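## Task

Put the blue wire down so it lies alone, at least a hand's width away from all other wires, with no wire left dangling over the table's edge.

## Robot and tools

ROBOT. Two arms, left_arm and right_arm, each ending in a two-finger gripper with a wrist camera. Scene frame: origin at table-top height, midway between the arms, a little behind the near table edge; +x points out over the table, +z up, left_arm on the +y side (arm names do not match image sides). Actual bases: left_arm near (-0.005, +0.293, +0.021) m, right_arm near (+0.004, -0.338, +0.022) m, both almost level. Each arm reports its hand pose (end_effector_position in metres, end_effector_quat_wxyz) in its own base frame. The reported point sits between the finger pads, about 1 cm short of the tips. Fingers point along the gripper's +z axis and close along its y axis. Readings can be off by a few centimetres, more at long reach.

OFFSETS. Every motion number is an offset, not a pose: it counts from that arm's current "Hand target" (the last commanded pose, shown in each result) along that Hand target's own axes. Scale: 1.0 = 0.6 m for dx, dy, dz and 180 degrees for rx, ry, rz, which together form one rotation vector. The gripper opening is the exception: it is absolute, +1 fully open (0.093 m), -1 closed. A 0 in the opening slot means half open, so to keep a gripper unchanged, resend its present opening.

execute_actions(actions, cameras). actions is a list of actions; each action is a list of up to 15 rows, one per 1/30 s control step; a short action repeats its final row to fill 15 steps. Each row has 14 numbers in [-1, 1]: left_arm dx, dy, dz, rx, ry, rz, opening, then the same seven for right_arm, always all 14. Every row of an action counts from the Hand target held when that action began, and the next action starts from the new Hand target, so repeating an offset moves further. Six zeros for an arm re-commands its current Hand target. An empty actions list returns camera images and full state; otherwise images appear only if cameras names them (["all"] or names; unknown names invalidate the call).

move(target, speed, blend, opening_speed, grip_force, blocking, cameras). target is one 14-number row (same layout and scale as above) or a list of up to 15 such rows; every row is an offset from the same starting Hand targets, not from the previous row. Grippers travel straight lines, all arriving together, within 10 s total. speed: m/s, 0.002 to 2.9 (default 0.25); rotation up to twice that in rad/s; one value or one per row. blend: metres of corner rounding per row (0 = stop at each). opening_speed: rate of the opening change per second on the -1..+1 scale, at least 0.2. grip_force: newtons per finger pad, 10 to 50, one value or one per arm; it persists, and lower values close more slowly. blocking=false returns after about 0.5 s while motion continues. Result adds a "move:" line: done, off_target, moving, held or fault, plus limits=paced (pose clipped) or limits=held (steps withheld). done means within 10 mm and 2 degrees; it says nothing about contact. Paths do not avoid obstacles or the other arm.

wait(seconds 0-10): arms hold their last commands; a running move continues. stop(): brakes a running move. zoom_image(camera, region [x0, y0, x1, y1] in pixels, at most 504 by 504) magnifies the latest image of a camera. read_manual gives licence text only. finished_scene(scene) ends the scene; make no further call in that reply.

CAMERAS: cam_head_left, cam_head_right (on a beam behind the arms), cam_high, cam_low, cam_left_wrist, cam_right_wrist, each 672x504; calibration is approximate.

BEHAVIOUR. Each step the commanded orientation is clipped to within 40 degrees of the measured one. Friction and gravity often leave the gripper short, low or tilted; check the result after each motion and send the remaining difference as an offset. Tiny motions may not happen or may go sideways. An arm blocked by something keeps pushing; command its target back past the gripper to relieve it.

GRIPPING. grip_measured: +1 open, -1 closed; pads meet near -0.94, and each millimetre of object width adds about 0.0208. A -1 command rests below -0.94 whether or not something thin is held, so confirm a grasp with cameras. Keep sending the closing number to hold; send a value well above the width reading to release. Jumping straight to a much lower number squeezes hard briefly.

AVOID. Dropping wires or releasing them while moving; leaving any wire off or hanging over the table edge; fast contact with the table or the fixtures (bar under the bases, plate behind it, low rail toward the table, tops up to about 3 cm above the table); any contact between the two arms, grippers or wrist cameras, including closing one gripper on the other; pressure on the wrist camera cables; sweeping a gripper past its own base (go around it). Occasionally something may nudge a loose object. Motor heat rises when holding loads, reaching far or pushing: MOTOR HOT at 75 °C, at 90 °C the arm folds and stops working, at 100 °C it collapses. Joint torque readings 1 to 3 wrap around at ±28 N m.

Each tool is called after "Request:" in YAML: its name, and indented under it one key for each argument.

## Session

Request:
execute_actions:
  actions: []

Scene clock: 0.00 s.
left_arm: end_effector_position=(+0.3709, -0.3608, +0.2279) grip_measured=-0.929 end_effector_quat_wxyz=(+0.436, +0.522, +0.567, -0.466) | right_arm: end_effector_position=(+0.3754, +0.0000, +0.4000) grip_measured=+1.000 end_effector_quat_wxyz=(+0.704, +0.000, +0.710, +0.000)
Joint positions: left_arm=[-0.486 1.914 1.37 0.163 1.045 0.258 0.001] | right_arm=[0 1.047 1.047 -0.009 0 0 0.093]
Joint velocities: within noise
Joint torques (N m): no reading
Motor temperatures (°C): left_arm=[22 23 25 19 19 21 21] | right_arm=[19 26 24 22 18 21 19]
Heat: left arm: 25 °C; right arm: 26 °C.
Hand target: left_arm +0.3724, -0.3598, +0.2365; +0.444, +0.523, +0.562, -0.463 | right_arm +0.3733, +0.0001, +0.4084; +0.712, +0.000, +0.702, +0.000
Tool commands: left_gripper/opening=-0.935496 right_gripper/opening=+1.0
camera_calibration:
cam_left_wrist: T_world_to_cam=[[-0.994057, -0.0311836, 0.104299, 0.332021], [-0.102516, 0.590485, -0.800511, 0.473672], [-0.0366244, -0.806446, -0.590173, -0.0580987], [0, 0, 0, 1]] pos_world=[0.376479, -0.316196, 0.310261]
cam_right_wrist: T_world_to_cam=[[0.028648, -0.999535, 0.0104026, -0.0122418], [-0.472777, -0.0227182, -0.880889, 0.563785], [0.880717, 0.0203176, -0.473208, -0.0514758], [0, 0, 0, 1]] pos_world=[0.31223, 0.00161791, 0.472401]

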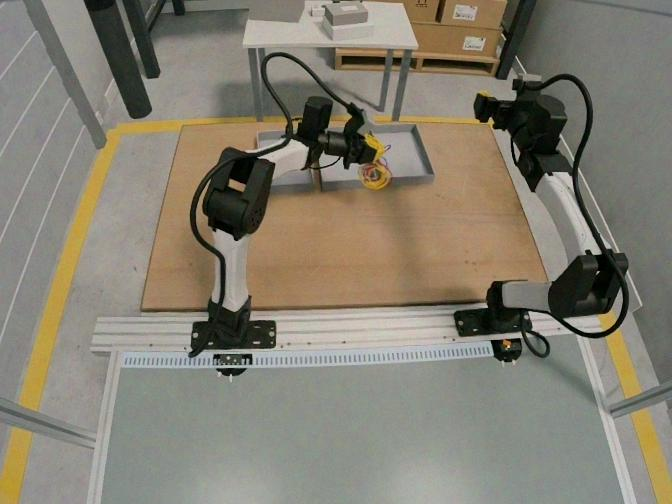

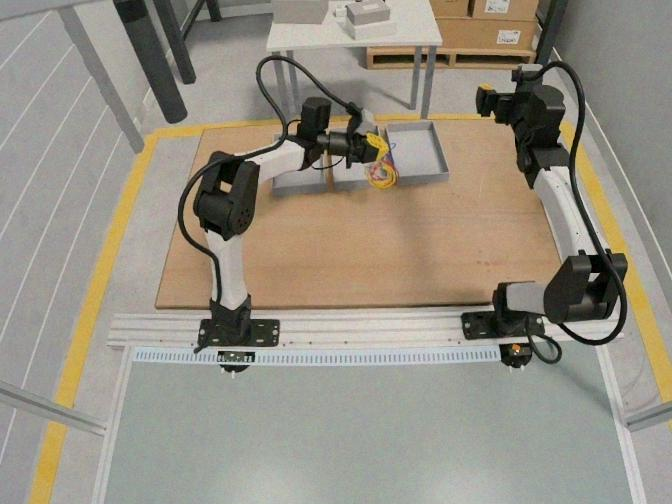

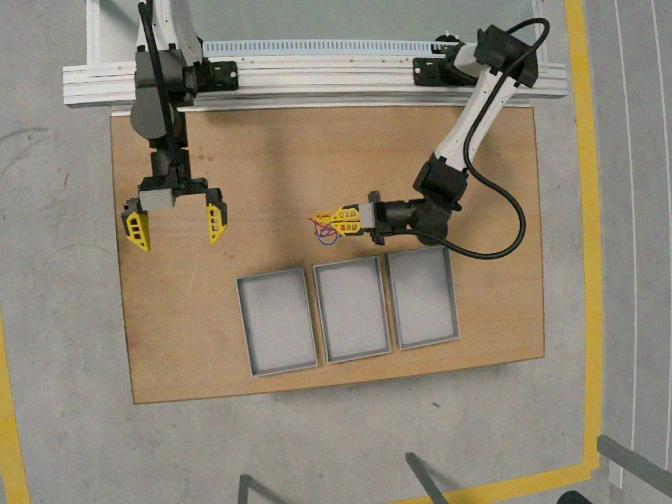

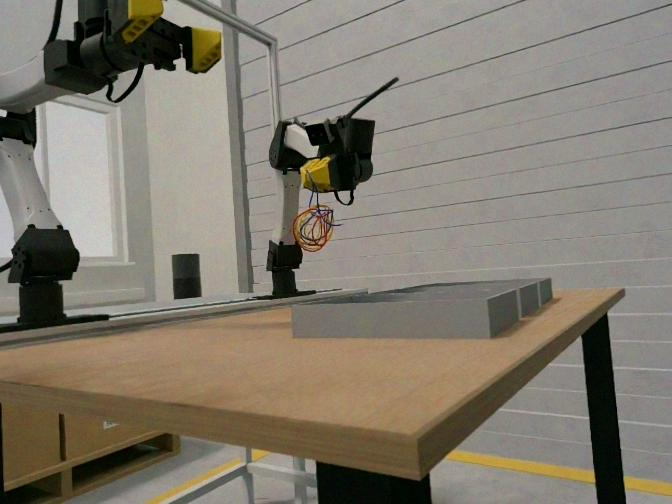

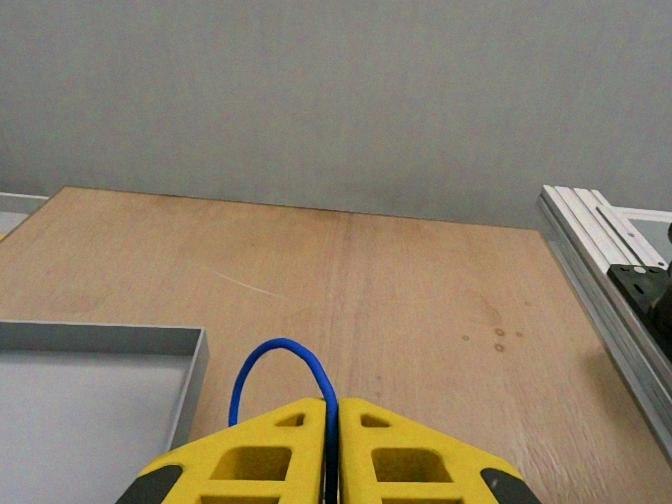

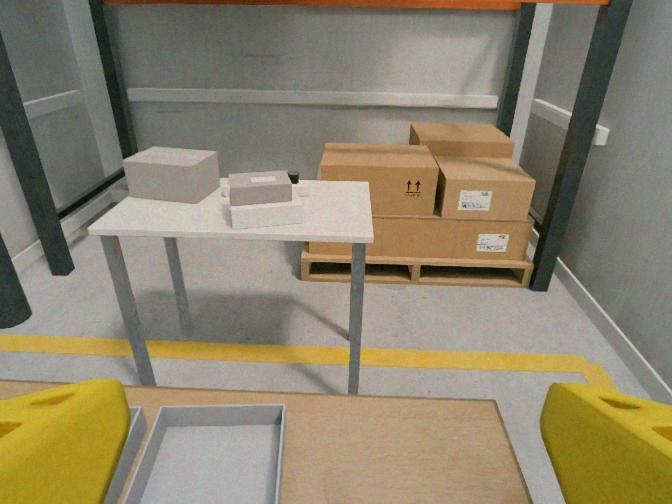

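Request:
zoom_image:
  camera: "cam_low"
  region: [260, 140, 380, 270]

Request:
zoom_image:
  camera: "cam_high"
  region: [290, 180, 390, 260]

Request:
zoom_image:
  camera: "cam_head_right"
  region: [340, 110, 430, 200]

Scaled by 3.877 from the camera's 672x504 image, which has a finer 960x720 frame.

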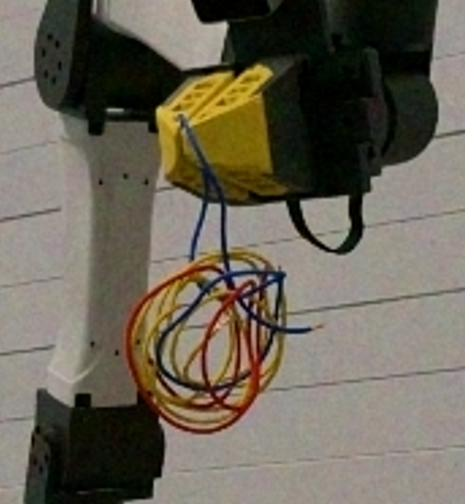

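Scaled by 5.040 from the camera's 672x504 image, which has a finer 960x720 frame.

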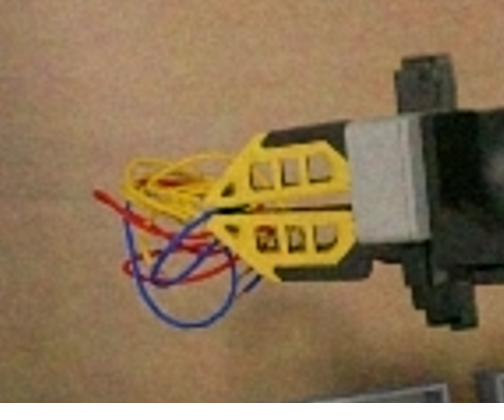

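Scaled by 5.600 from the camera's 672x504 image, which has a finer 960x720 frame.

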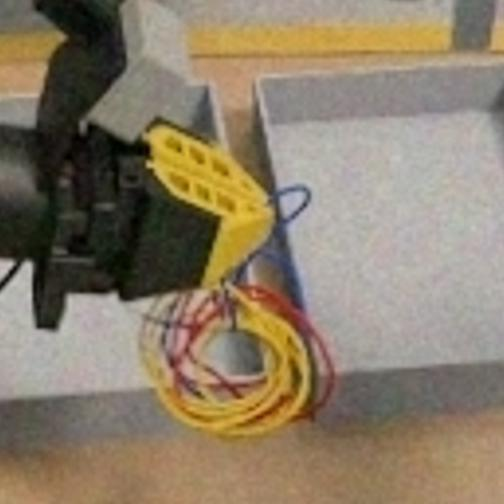

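Request:
move:
  target: [-0.132,0.11,-0.055,0,0,0,-0.935,0.347,0.333,-0.095,-0.194,0,0,1]
  speed: 0.2
  cameras: ["all"]

Request:
zoom_image:
  camera: "cam_low"
  region: [200, 60, 380, 240]

Request:
zoom_image:
  camera: "cam_high"
  region: [230, 150, 380, 290]

Scene clock: 68.57 s.
left_arm: end_effector_position=(+0.4375, -0.3420, +0.3114) grip_measured=-0.929 end_effector_quat_wxyz=(+0.437, +0.518, +0.570, -0.465) | right_arm: end_effector_position=(+0.3222, +0.1982, +0.2036) grip_measured=+1.000 end_effector_quat_wxyz=(+0.680, -0.211, +0.671, +0.208)
Joint positions: left_arm=[-0.386 2.097 1.988 -0.341 1.13 0.332 0.001] | right_arm=[0.512 1.29 0.329 0.973 -0.089 -0.007 0.093]
Joint torques (N m): left_arm=[0.51 -9.28 9.95 1.59 0.45 0.32] | right_arm=[0.91 -3.75 5.24 2.63 0.02 -0.05]
Motor temperatures (°C): left_arm=[22 33 34 25 19 21 21] | right_arm=[19 27 33 34 18 21 19]
Heat: left arm: 34 °C; right arm: 34 °C.
Hand target: left_arm +0.4425, -0.3394, +0.3166; +0.444, +0.523, +0.562, -0.463 | right_arm +0.3191, +0.1999, +0.1994; +0.679, -0.214, +0.670, +0.211
Off the commanded pose: left_arm 0.008 m, 1 deg | right_arm 0.005 m, 1 deg.
move: done
camera_calibration:
cam_left_wrist: T_world_to_cam=[[-0.993283, -0.0400246, 0.108564, 0.385387], [-0.111231, 0.588731, -0.80064, 0.539359], [-0.0318696, -0.807338, -0.589228, 0.00622226], [0, 0, 0, 1]] pos_world=[0.44299, -0.297089, 0.393659]
cam_right_wrist: T_world_to_cam=[[0.588068, -0.80859, 0.0189536, -0.0303792], [-0.35796, -0.281206, -0.890386, 0.386306], [0.725287, 0.516823, -0.454811, -0.153637], [0, 0, 0, 1]] pos_world=[0.267578, 0.163471, 0.274661]

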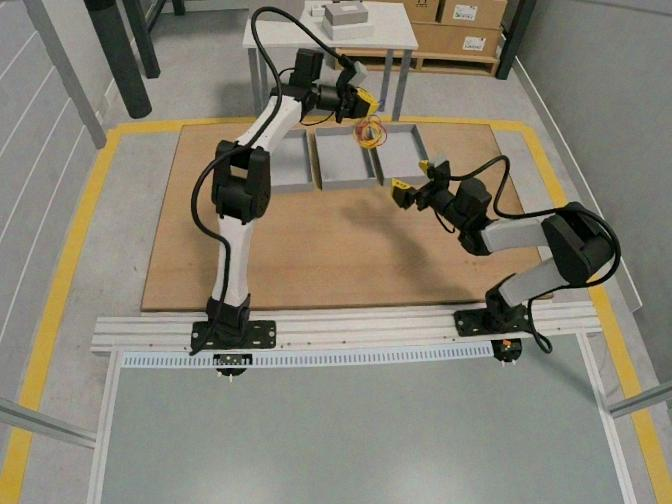

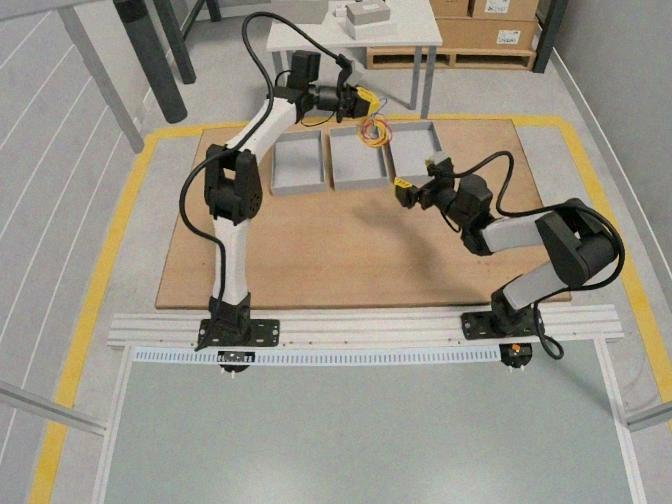

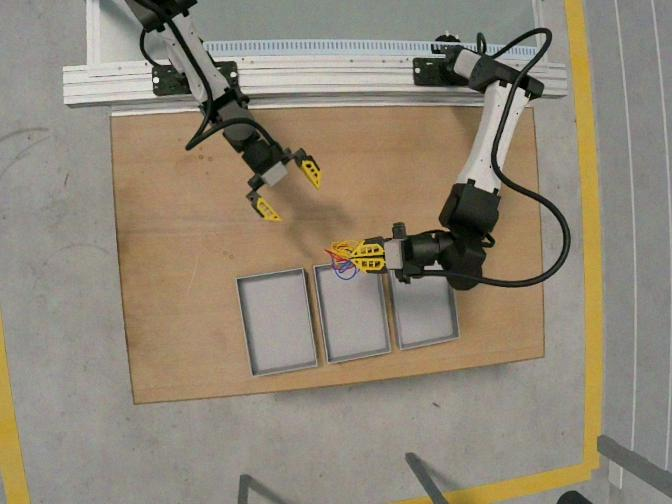

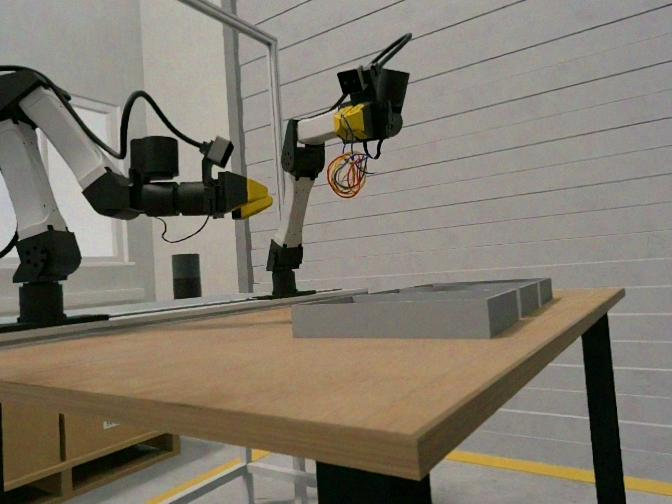

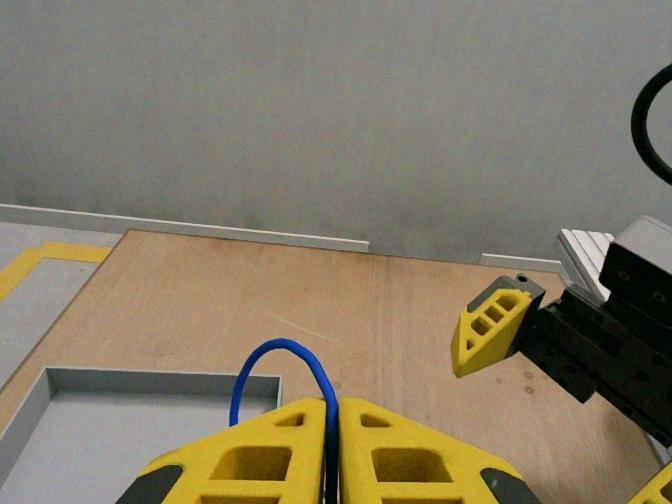

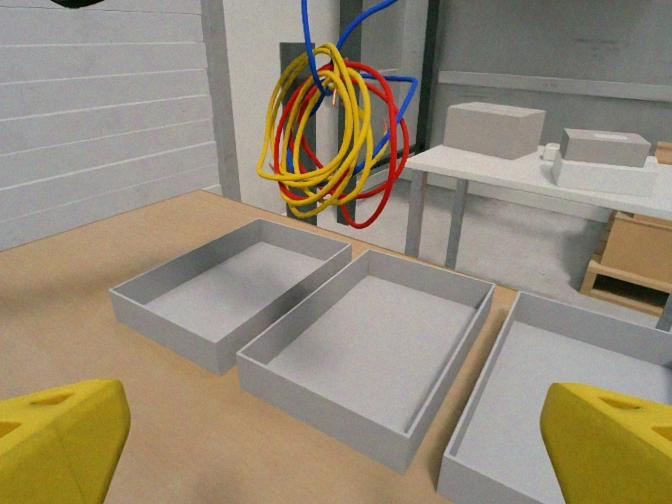

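Scaled by 2.800 from the camera's 672x504 image, which has a finer 960x720 frame.

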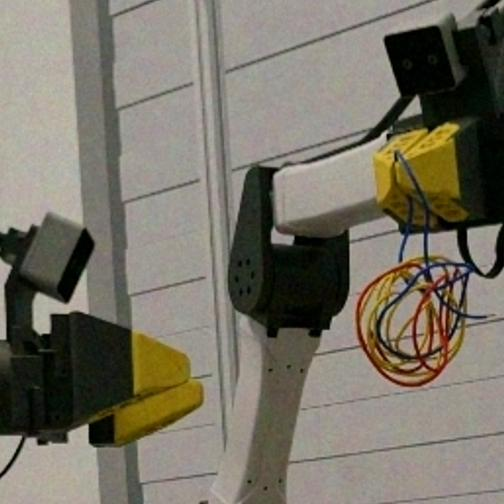

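Scaled by 3.360 from the camera's 672x504 image, which has a finer 960x720 frame.

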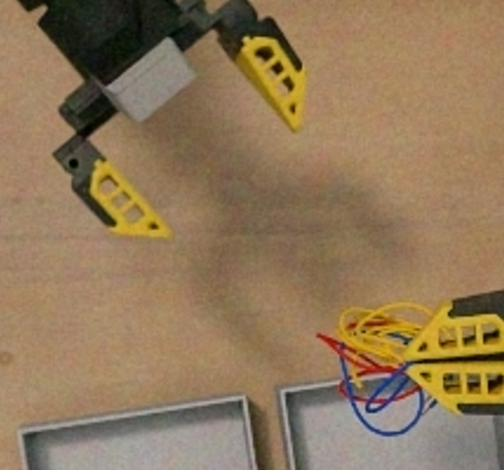

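Request:
zoom_image:
  camera: "cam_right_wrist"
  region: [230, 0, 430, 240]

Scaled by 2.100 from the camera's 672x504 image, which has a finer 960x720 frame.

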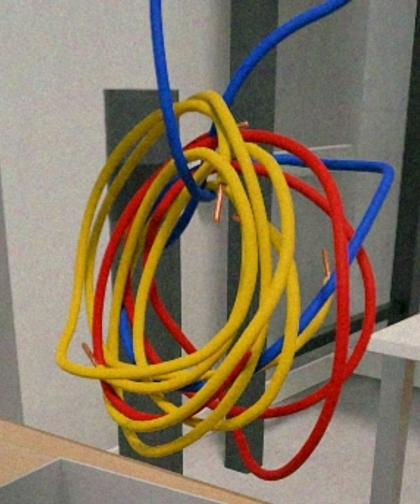

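Request:
move:
  target: [0,0,0,0,0,0,-0.935,0.015,0,0.195,0,0,0,1]
  speed: 0.15
  cameras: ["cam_right_wrist","cam_low","cam_left_wrist"]

Request:
zoom_image:
  camera: "cam_low"
  region: [280, 90, 420, 220]

Scene clock: 89.17 s.
left_arm: end_effector_position=(+0.4375, -0.3419, +0.3113) grip_measured=-0.929 end_effector_quat_wxyz=(+0.437, +0.518, +0.570, -0.465) | right_arm: end_effector_position=(+0.4103, +0.2618, +0.1840) grip_measured=+1.000 end_effector_quat_wxyz=(+0.670, -0.218, +0.678, +0.211)
Joint positions: left_arm=[-0.386 2.097 1.988 -0.341 1.13 0.333 0.001] | right_arm=[0.542 1.773 0.71 1.049 -0.076 -0.007 0.093]
Joint torques (N m): left_arm=[0.51 -9.26 9.95 1.58 0.45 0.32] | right_arm=[1.09 -7.77 8.65 2.61 0.21 -0.11]
Heat: left arm: 36 °C; right arm: 37 °C.
Hand target: left_arm +0.4425, -0.3394, +0.3166; +0.444, +0.523, +0.562, -0.463 | right_arm +0.4152, +0.2669, +0.1919; +0.679, -0.214, +0.669, +0.211
Off the commanded pose: left_arm 0.008 m, 1 deg | right_arm 0.011 m, 2 deg.
move: off_target (right_arm)
camera_calibration:
cam_left_wrist: T_world_to_cam=[[-0.993291, -0.039902, 0.108538, 0.385433], [-0.111134, 0.588856, -0.800561, 0.539381], [-0.0319695, -0.807252, -0.58934, 0.00625495], [0, 0, 0, 1]] pos_world=[0.44299, -0.297189, 0.393659]
cam_right_wrist: T_world_to_cam=[[0.602269, -0.798131, 0.0160551, -0.0384041], [-0.372867, -0.299034, -0.878379, 0.426811], [0.705863, 0.523034, -0.477696, -0.248716], [0, 0, 0, 1]] pos_world=[0.357832, 0.227066, 0.256708]
Images, in order (width x height): cam_low 672x504, cam_left_wrist 672x504, cam_right_wrist 672x504.

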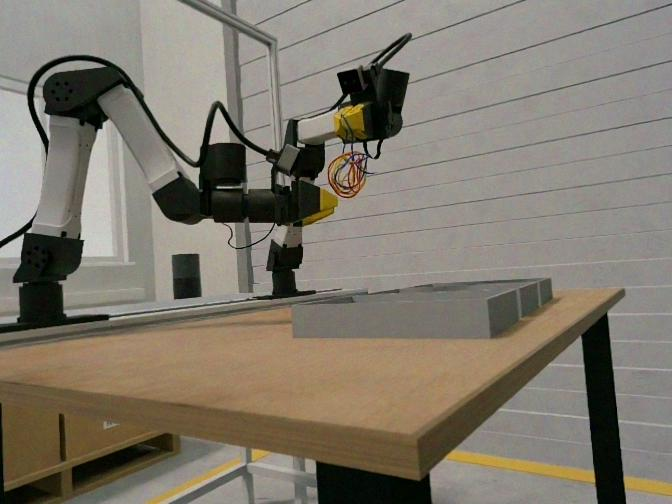

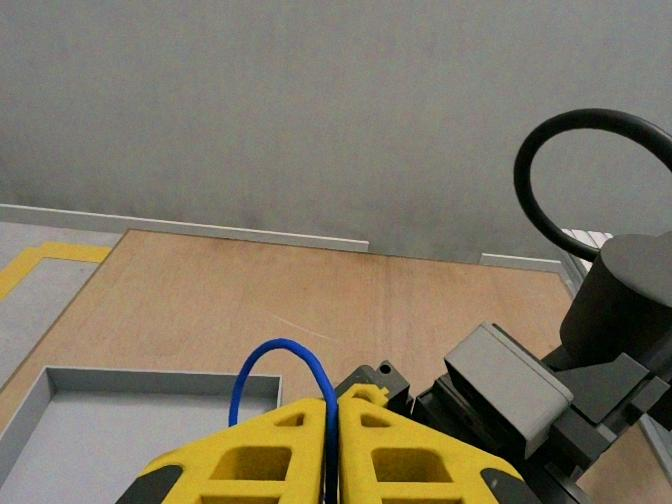

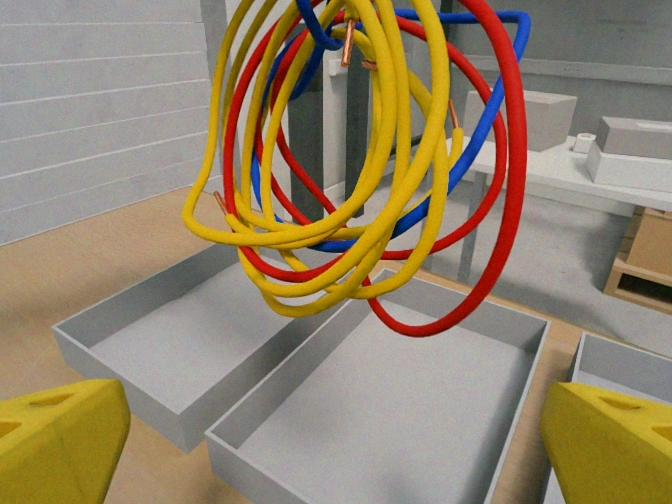

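Scaled by 3.600 from the camera's 672x504 image, which has a finer 960x720 frame.

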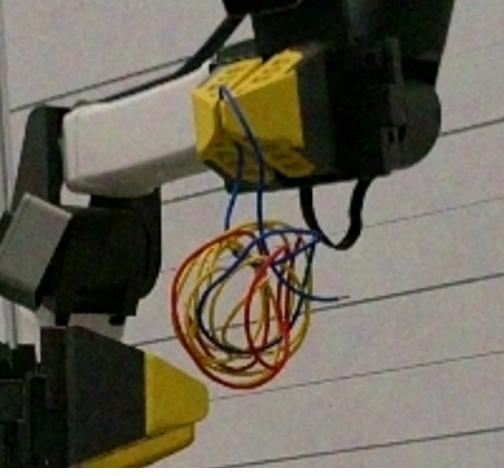

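Request:
move:
  target: [0,0,0,0,0,0,-0.935,-0.018,0,0.052,0,0,0,1]
  speed: 0.12
  cameras: ["cam_right_wrist","cam_low"]

Request:
zoom_image:
  camera: "cam_low"
  region: [280, 90, 420, 220]

Scene clock: 99.70 s.
left_arm: end_effector_position=(+0.4375, -0.3419, +0.3113) grip_measured=-0.929 end_effector_quat_wxyz=(+0.437, +0.518, +0.570, -0.465) | right_arm: end_effector_position=(+0.4362, +0.2794, +0.1974) grip_measured=+1.000 end_effector_quat_wxyz=(+0.673, -0.217, +0.675, +0.212)
Joint positions: left_arm=[-0.386 2.097 1.988 -0.341 1.13 0.333 0.001] | right_arm=[0.547 1.836 0.858 0.972 -0.069 -0.007 0.093]
Joint torques (N m): left_arm=[0.51 -9.28 9.95 1.58 0.45 0.32] | right_arm=[1.33 -8.76 8.98 2.45 0.13 -0.11]
Heat: left arm: 36 °C; right arm: 36 °C.
Hand target: left_arm +0.4425, -0.3394, +0.3166; +0.444, +0.523, +0.562, -0.463 | right_arm +0.4406, +0.2847, +0.2031; +0.679, -0.214, +0.670, +0.211
Off the commanded pose: left_arm 0.008 m, 1 deg | right_arm 0.009 m, 1 deg.
move: done
camera_calibration:
cam_right_wrist: T_world_to_cam=[[0.601186, -0.798929, 0.01698, -0.0397365], [-0.366815, -0.294778, -0.882356, 0.450479], [0.709945, 0.524232, -0.470275, -0.273383], [0, 0, 0, 1]] pos_world=[0.383218, 0.244361, 0.269593]
Images, in order (width x height): cam_low 672x504, cam_right_wrist 672x504.

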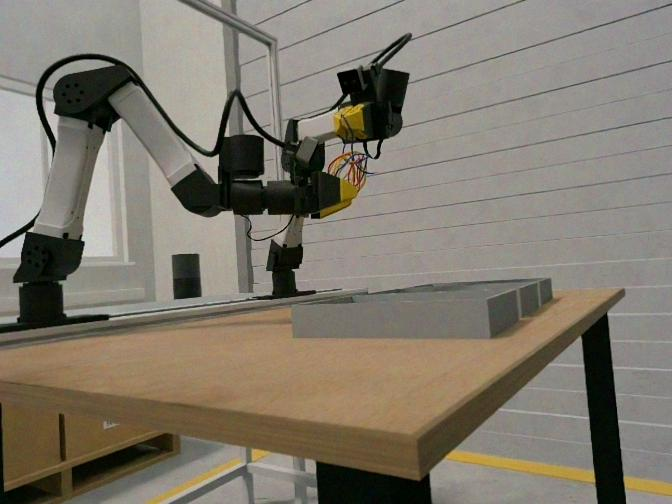

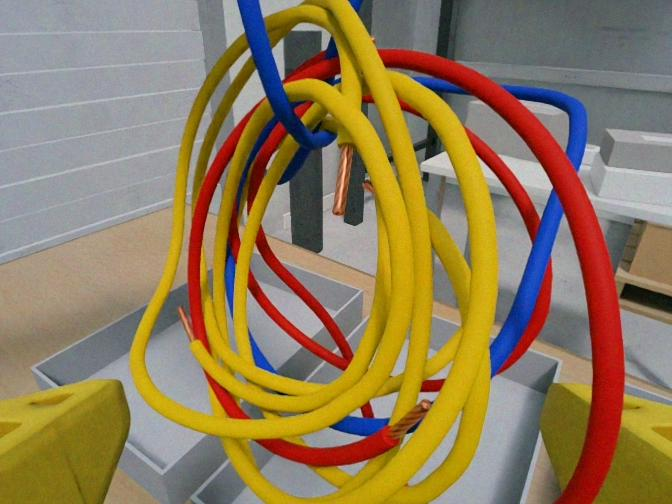

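Scaled by 3.600 from the camera's 672x504 image, which has a finer 960x720 frame.

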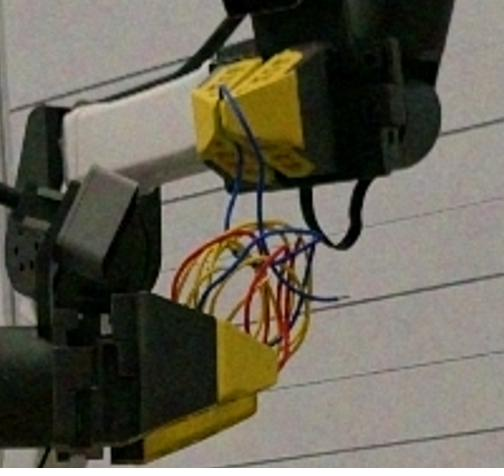

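Request:
move:
  target:
    - [0,0,0,0,0,0,-0.935,0.012,0,0.008,0,0,0,1]
    - [0,0,0,0,0,0,-0.935,0.012,0,0.008,0,0,0,-0.99]
  opening_speed: 1.5
  cameras: ["cam_right_wrist","cam_low"]

Request:
zoom_image:
  camera: "cam_low"
  region: [280, 90, 420, 220]

Scene clock: 108.00 s.
left_arm: end_effector_position=(+0.4375, -0.3419, +0.3113) grip_measured=-0.929 end_effector_quat_wxyz=(+0.437, +0.518, +0.570, -0.465) | right_arm: end_effector_position=(+0.4399, +0.2815, +0.1850) grip_measured=-0.983 end_effector_quat_wxyz=(+0.665, -0.219, +0.682, +0.210)
Joint positions: left_arm=[-0.386 2.097 1.988 -0.341 1.13 0.333 0.001] | right_arm=[0.547 1.87 0.867 0.976 -0.069 -0.007 0]
Joint torques (N m): left_arm=[0.5 -9.26 9.94 1.58 0.45 0.32] | right_arm=[1.24 -9.05 8.88 2.63 0.09 -0.05]
Heat: left arm: 37 °C; right arm: 37 °C.
Hand target: left_arm +0.4425, -0.3394, +0.3166; +0.444, +0.523, +0.562, -0.463 | right_arm +0.4446, +0.2875, +0.1957; +0.679, -0.214, +0.670, +0.211
Off the commanded pose: left_arm 0.008 m, 1 deg | right_arm 0.013 m, 2 deg.
move: off_target (right_arm); target 2's new opening was sent with right_arm's hand 0.013 m and 2 deg from that target
camera_calibration:
cam_right_wrist: T_world_to_cam=[[0.600913, -0.799175, 0.0149077, -0.0393976], [-0.383041, -0.304284, -0.872176, 0.449436], [0.701557, 0.518392, -0.488966, -0.274138], [0, 0, 0, 1]] pos_world=[0.388151, 0.247382, 0.258531]
Images, in order (width x height): cam_low 672x504, cam_right_wrist 672x504.

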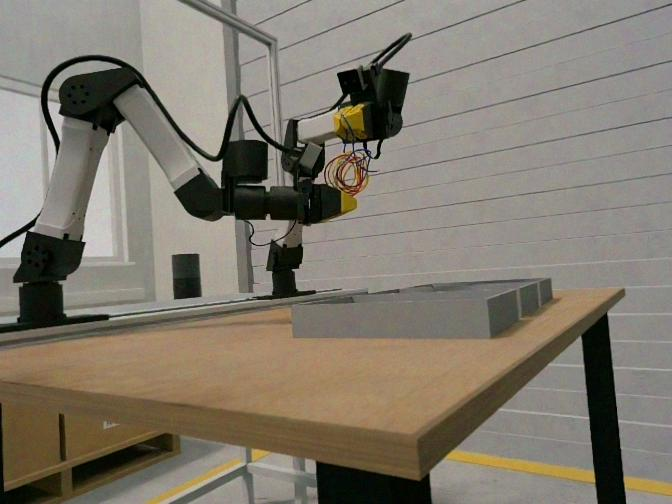

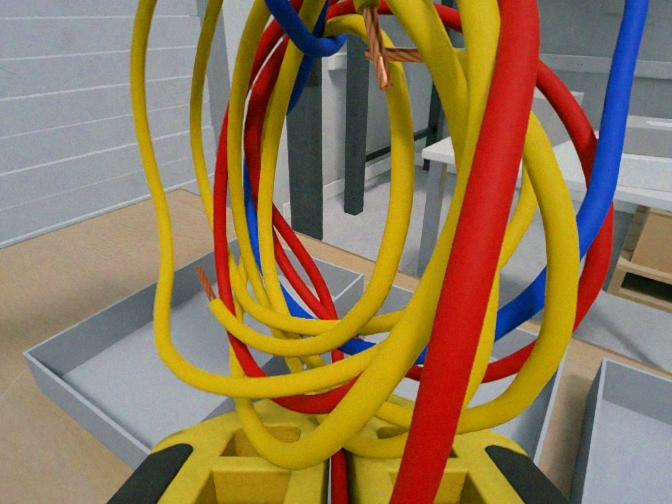

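Scaled by 3.600 from the camera's 672x504 image, which has a finer 960x720 frame.

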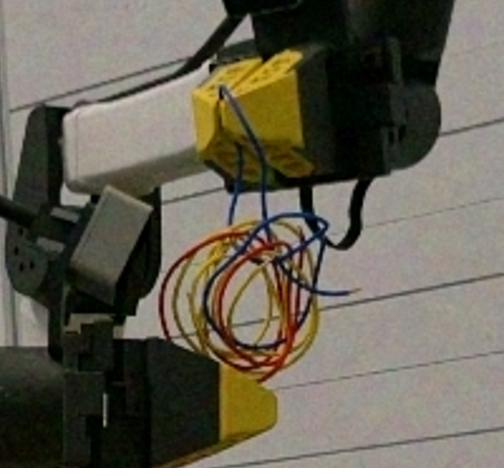

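Request:
move:
  target:
    - [0,0,0,0,0,0,-0.935,0,0,0,0,0,0,1]
    - [0,0,0,0,0,0,-0.935,-0.013,0,0,0,0,0,1]
    - [0,0,0,0,0,0,-0.935,-0.013,0,0,0,0,0,-0.99]
  opening_speed: 1.5
  cameras: ["cam_right_wrist","cam_low"]

Request:
zoom_image:
  camera: "cam_low"
  region: [280, 90, 420, 220]

Scene clock: 118.20 s.
left_arm: end_effector_position=(+0.4374, -0.3419, +0.3114) grip_measured=-0.929 end_effector_quat_wxyz=(+0.437, +0.518, +0.569, -0.465) | right_arm: end_effector_position=(+0.4415, +0.2824, +0.1861) grip_measured=-0.982 end_effector_quat_wxyz=(+0.664, -0.219, +0.683, +0.209)
Joint positions: left_arm=[-0.386 2.097 1.988 -0.341 1.131 0.333 0.001] | right_arm=[0.547 1.87 0.878 0.962 -0.068 -0.007 0]
Joint torques (N m): left_arm=[0.5 -9.28 9.94 1.58 0.45 0.32] | right_arm=[1.03 -11.14 8.87 2.47 0.15 -0.03]
Heat: left arm: 38 °C; right arm: 37 °C.
Hand target: left_arm +0.4425, -0.3394, +0.3166; +0.444, +0.523, +0.562, -0.463 | right_arm +0.4446, +0.2875, +0.2036; +0.679, -0.214, +0.670, +0.211
Off the commanded pose: left_arm 0.008 m, 1 deg | right_arm 0.018 m, 2 deg.
move: off_target (right_arm); target 3's new opening was sent with right_arm's hand 0.018 m and 2 deg from that target
camera_calibration:
cam_right_wrist: T_world_to_cam=[[0.600648, -0.79938, 0.0146303, -0.0394745], [-0.385705, -0.305748, -0.870488, 0.452623], [0.700324, 0.517214, -0.491972, -0.273682], [0, 0, 0, 1]] pos_world=[0.389956, 0.248386, 0.259937]
Images, in order (width x height): cam_low 672x504, cam_right_wrist 672x504.

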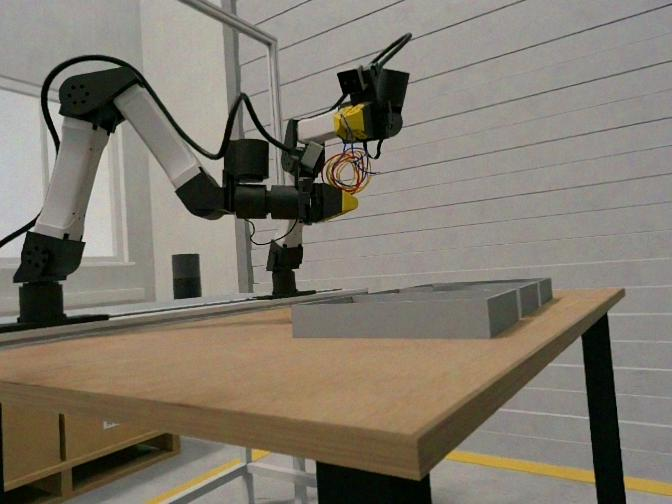

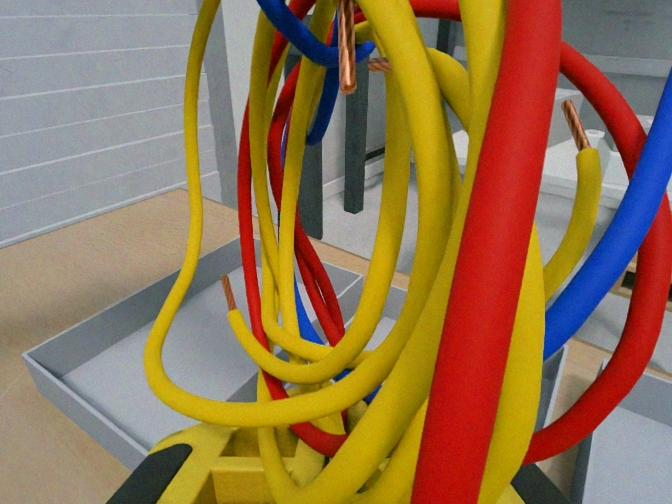

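Scaled by 3.600 from the camera's 672x504 image, which has a finer 960x720 frame.

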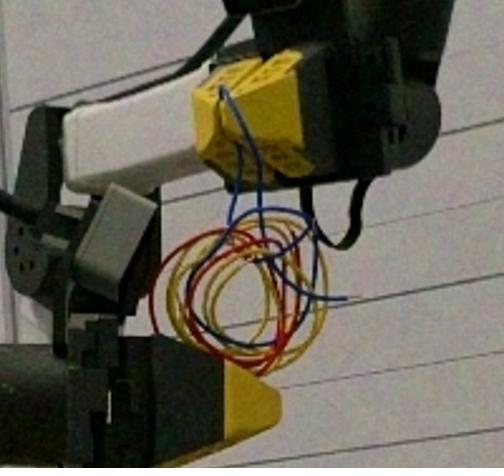

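Request:
move:
  target:
    - [0,0,0,0,0,0,-0.935,0,0,0,0,0,0,1]
    - [0,0,0,0,0,0,-0.935,-0.016,0,-0.005,0,0,0,1]
  opening_speed: 1.5
  cameras: ["cam_right_wrist"]

Scene clock: 124.77 s.
left_arm: end_effector_position=(+0.4374, -0.3419, +0.3113) grip_measured=-0.929 end_effector_quat_wxyz=(+0.437, +0.518, +0.570, -0.466) | right_arm: end_effector_position=(+0.4407, +0.2819, +0.1820) grip_measured=+1.000 end_effector_quat_wxyz=(+0.655, -0.221, +0.692, +0.207)
Joint positions: left_arm=[-0.386 2.097 1.988 -0.342 1.131 0.333 0.001] | right_arm=[0.547 1.862 0.878 0.928 -0.068 -0.007 0.093]
Joint torques (N m): left_arm=[0.51 -9.28 9.95 1.58 0.45 0.32] | right_arm=[1.13 -13.6 8.72 2.47 0.14 -0.05]
Motor temperatures (°C): left_arm=[22 34 38 26 20 21 21] | right_arm=[19 32 34 37 18 21 19]
Heat: left arm: 38 °C; right arm: 37 °C.
Hand target: left_arm +0.4425, -0.3394, +0.3166; +0.444, +0.523, +0.562, -0.463 | right_arm +0.4419, +0.2857, +0.2133; +0.679, -0.214, +0.670, +0.211
Off the commanded pose: left_arm 0.008 m, 1 deg | right_arm 0.031 m, 4 deg.
move: off_target (right_arm)
camera_calibration:
cam_right_wrist: T_world_to_cam=[[0.600951, -0.799195, 0.0120604, -0.0390846], [-0.40488, -0.317388, -0.857518, 0.457891], [0.689152, 0.510443, -0.514312, -0.264119], [0, 0, 0, 1]] pos_world=[0.390897, 0.248911, 0.257281]
Images, in order (width x height): cam_right_wrist 672x504.

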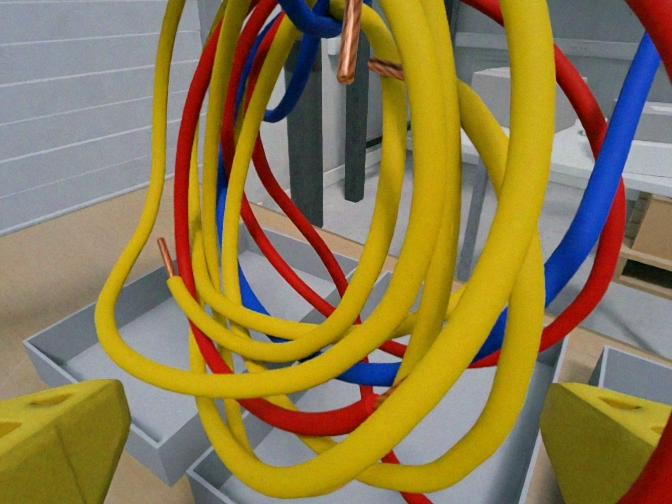

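Request:
move:
  target:
    - [0,0,0,0,0,0,-0.935,0.055,0,0,0,0,0,1]
    - [0,0,0,0,0,0,-0.935,0.045,0,0,0,-0.139,0,1]
    - [0,0,0,0,0,0,-0.935,0.017,0,0,0,-0.139,0,1]
  speed: 0.12
  cameras: ["cam_right_wrist","cam_low"]

Request:
zoom_image:
  camera: "cam_low"
  region: [260, 80, 420, 240]

Scene clock: 144.13 s.
left_arm: end_effector_position=(+0.4374, -0.3419, +0.3113) grip_measured=-0.929 end_effector_quat_wxyz=(+0.437, +0.518, +0.570, -0.466) | right_arm: end_effector_position=(+0.4469, +0.2856, +0.1592) grip_measured=+1.000 end_effector_quat_wxyz=(+0.731, -0.196, +0.612, +0.232)
Joint positions: left_arm=[-0.386 2.097 1.988 -0.342 1.131 0.333 0.001] | right_arm=[0.547 2.151 0.869 1.459 -0.068 0.01 0.093]
Joint torques (N m): left_arm=[0.5 -9.29 9.95 1.58 0.45 0.32] | right_arm=[1.14 -13 6.65 3.71 0.13 0.02]
Motor temperatures (°C): left_arm=[22 35 39 26 20 21 21] | right_arm=[19 40 34 39 18 21 19]
Heat: left arm: 39 °C; right arm: 40 °C.
Hand target: left_arm +0.4425, -0.3394, +0.3166; +0.444, +0.523, +0.562, -0.463 | right_arm +0.4421, +0.2858, +0.2030; +0.808, -0.163, +0.507, +0.252
Off the commanded pose: left_arm 0.008 m, 1 deg | right_arm 0.044 m, 16 deg.
joint sent to its limit (right arm) — joint 4 (wrist pitch), upper limit. The joint targets are off in orientation, not in position.
move: off_target (right_arm)
camera_calibration:
cam_right_wrist: T_world_to_cam=[[0.598928, -0.800607, 0.0177143, -0.0390971], [-0.232426, -0.19496, -0.952874, 0.345221], [0.766331, 0.566585, -0.302849, -0.366195], [0, 0, 0, 1]] pos_world=[0.384282, 0.243484, 0.218743]
Images, in order (width x height): cam_low 672x504, cam_right_wrist 672x504.

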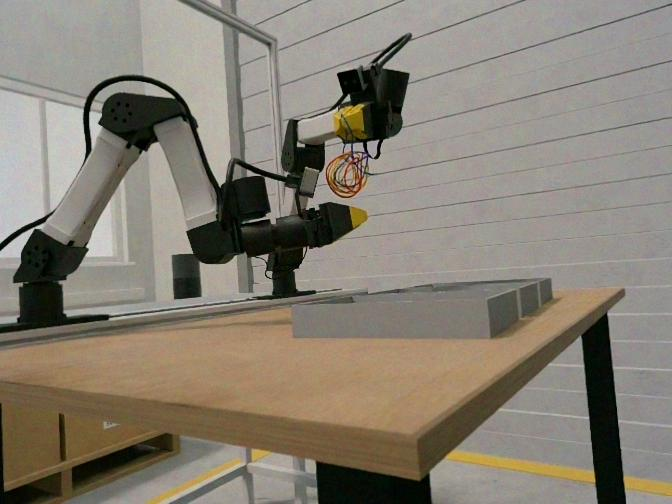

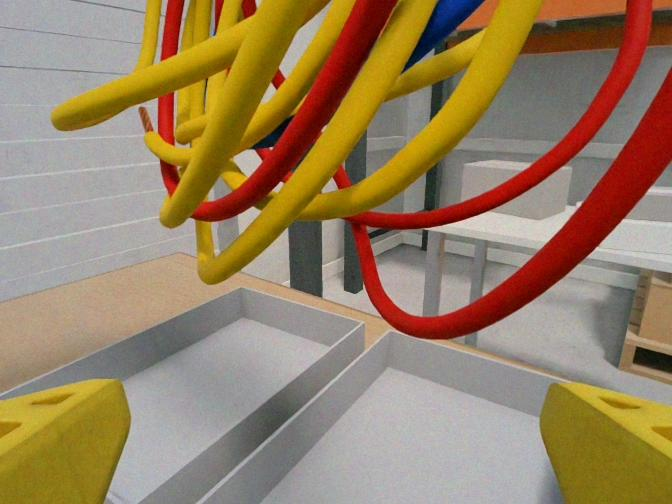

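Scaled by 3.150 from the camera's 672x504 image, which has a finer 960x720 frame.

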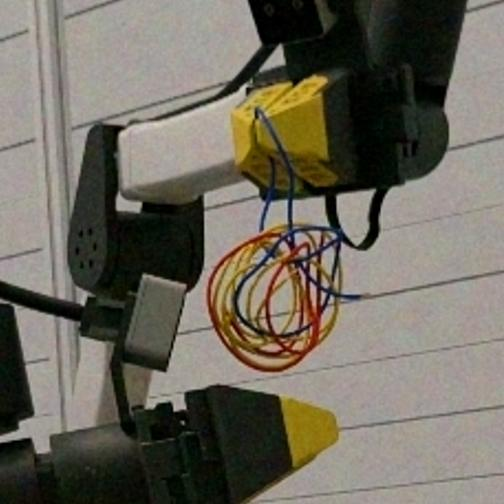

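Request:
move:
  target: [0,0,0,0,0,0,-0.935,0,0,0,0,0.1,0,1]
  speed: 0.12
  cameras: ["cam_right_wrist","cam_low"]

Request:
zoom_image:
  camera: "cam_low"
  region: [260, 80, 420, 240]

Scene clock: 152.43 s.
left_arm: end_effector_position=(+0.4374, -0.3419, +0.3113) grip_measured=-0.929 end_effector_quat_wxyz=(+0.437, +0.518, +0.570, -0.466) | right_arm: end_effector_position=(+0.4456, +0.2849, +0.1844) grip_measured=+1.000 end_effector_quat_wxyz=(+0.705, -0.203, +0.641, +0.226)
Joint positions: left_arm=[-0.386 2.097 1.988 -0.342 1.131 0.333 0.001] | right_arm=[0.547 1.986 0.869 1.214 -0.068 0.01 0.093]
Joint torques (N m): left_arm=[0.51 -9.28 9.94 1.58 0.45 0.32] | right_arm=[1.24 -14.08 5.98 2.5 0.12 -0.18]
Heat: left arm: 40 °C; right arm: 40 °C.
Hand target: left_arm +0.4425, -0.3394, +0.3166; +0.444, +0.523, +0.562, -0.463 | right_arm +0.4421, +0.2858, +0.2029; +0.719, -0.200, +0.627, +0.223
Off the commanded pose: left_arm 0.008 m, 1 deg | right_arm 0.019 m, 2 deg.
move: off_target (right_arm)
camera_calibration:
cam_right_wrist: T_world_to_cam=[[0.599907, -0.800012, 0.00962288, -0.0384593], [-0.297213, -0.234006, -0.925692, 0.403763], [0.742817, 0.552469, -0.378156, -0.328764], [0, 0, 0, 1]] pos_world=[0.387287, 0.245347, 0.249806]
Images, in order (width x height): cam_low 672x504, cam_right_wrist 672x504.

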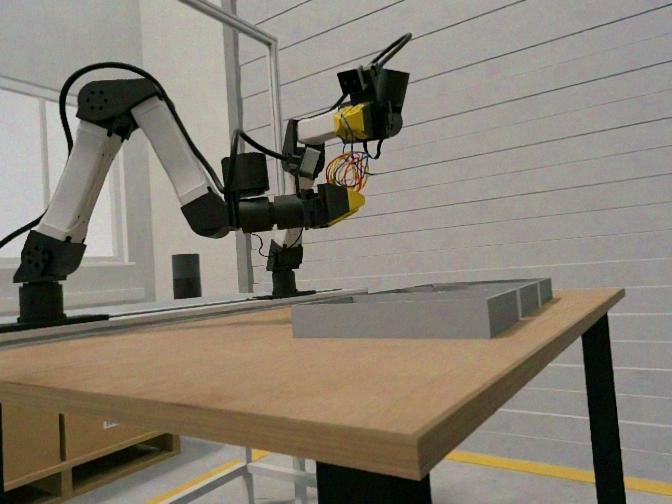

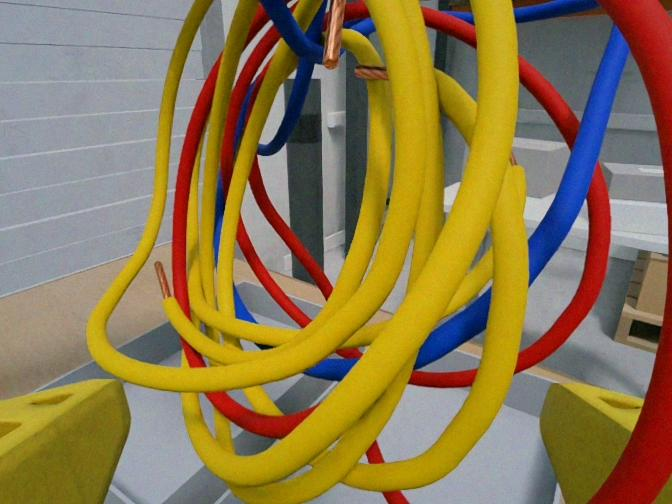

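Scaled by 3.150 from the camera's 672x504 image, which has a finer 960x720 frame.

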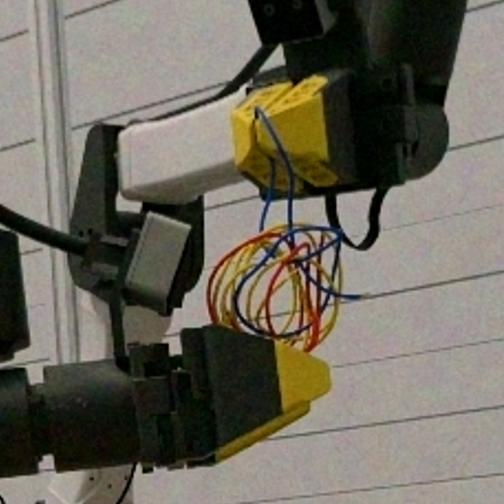

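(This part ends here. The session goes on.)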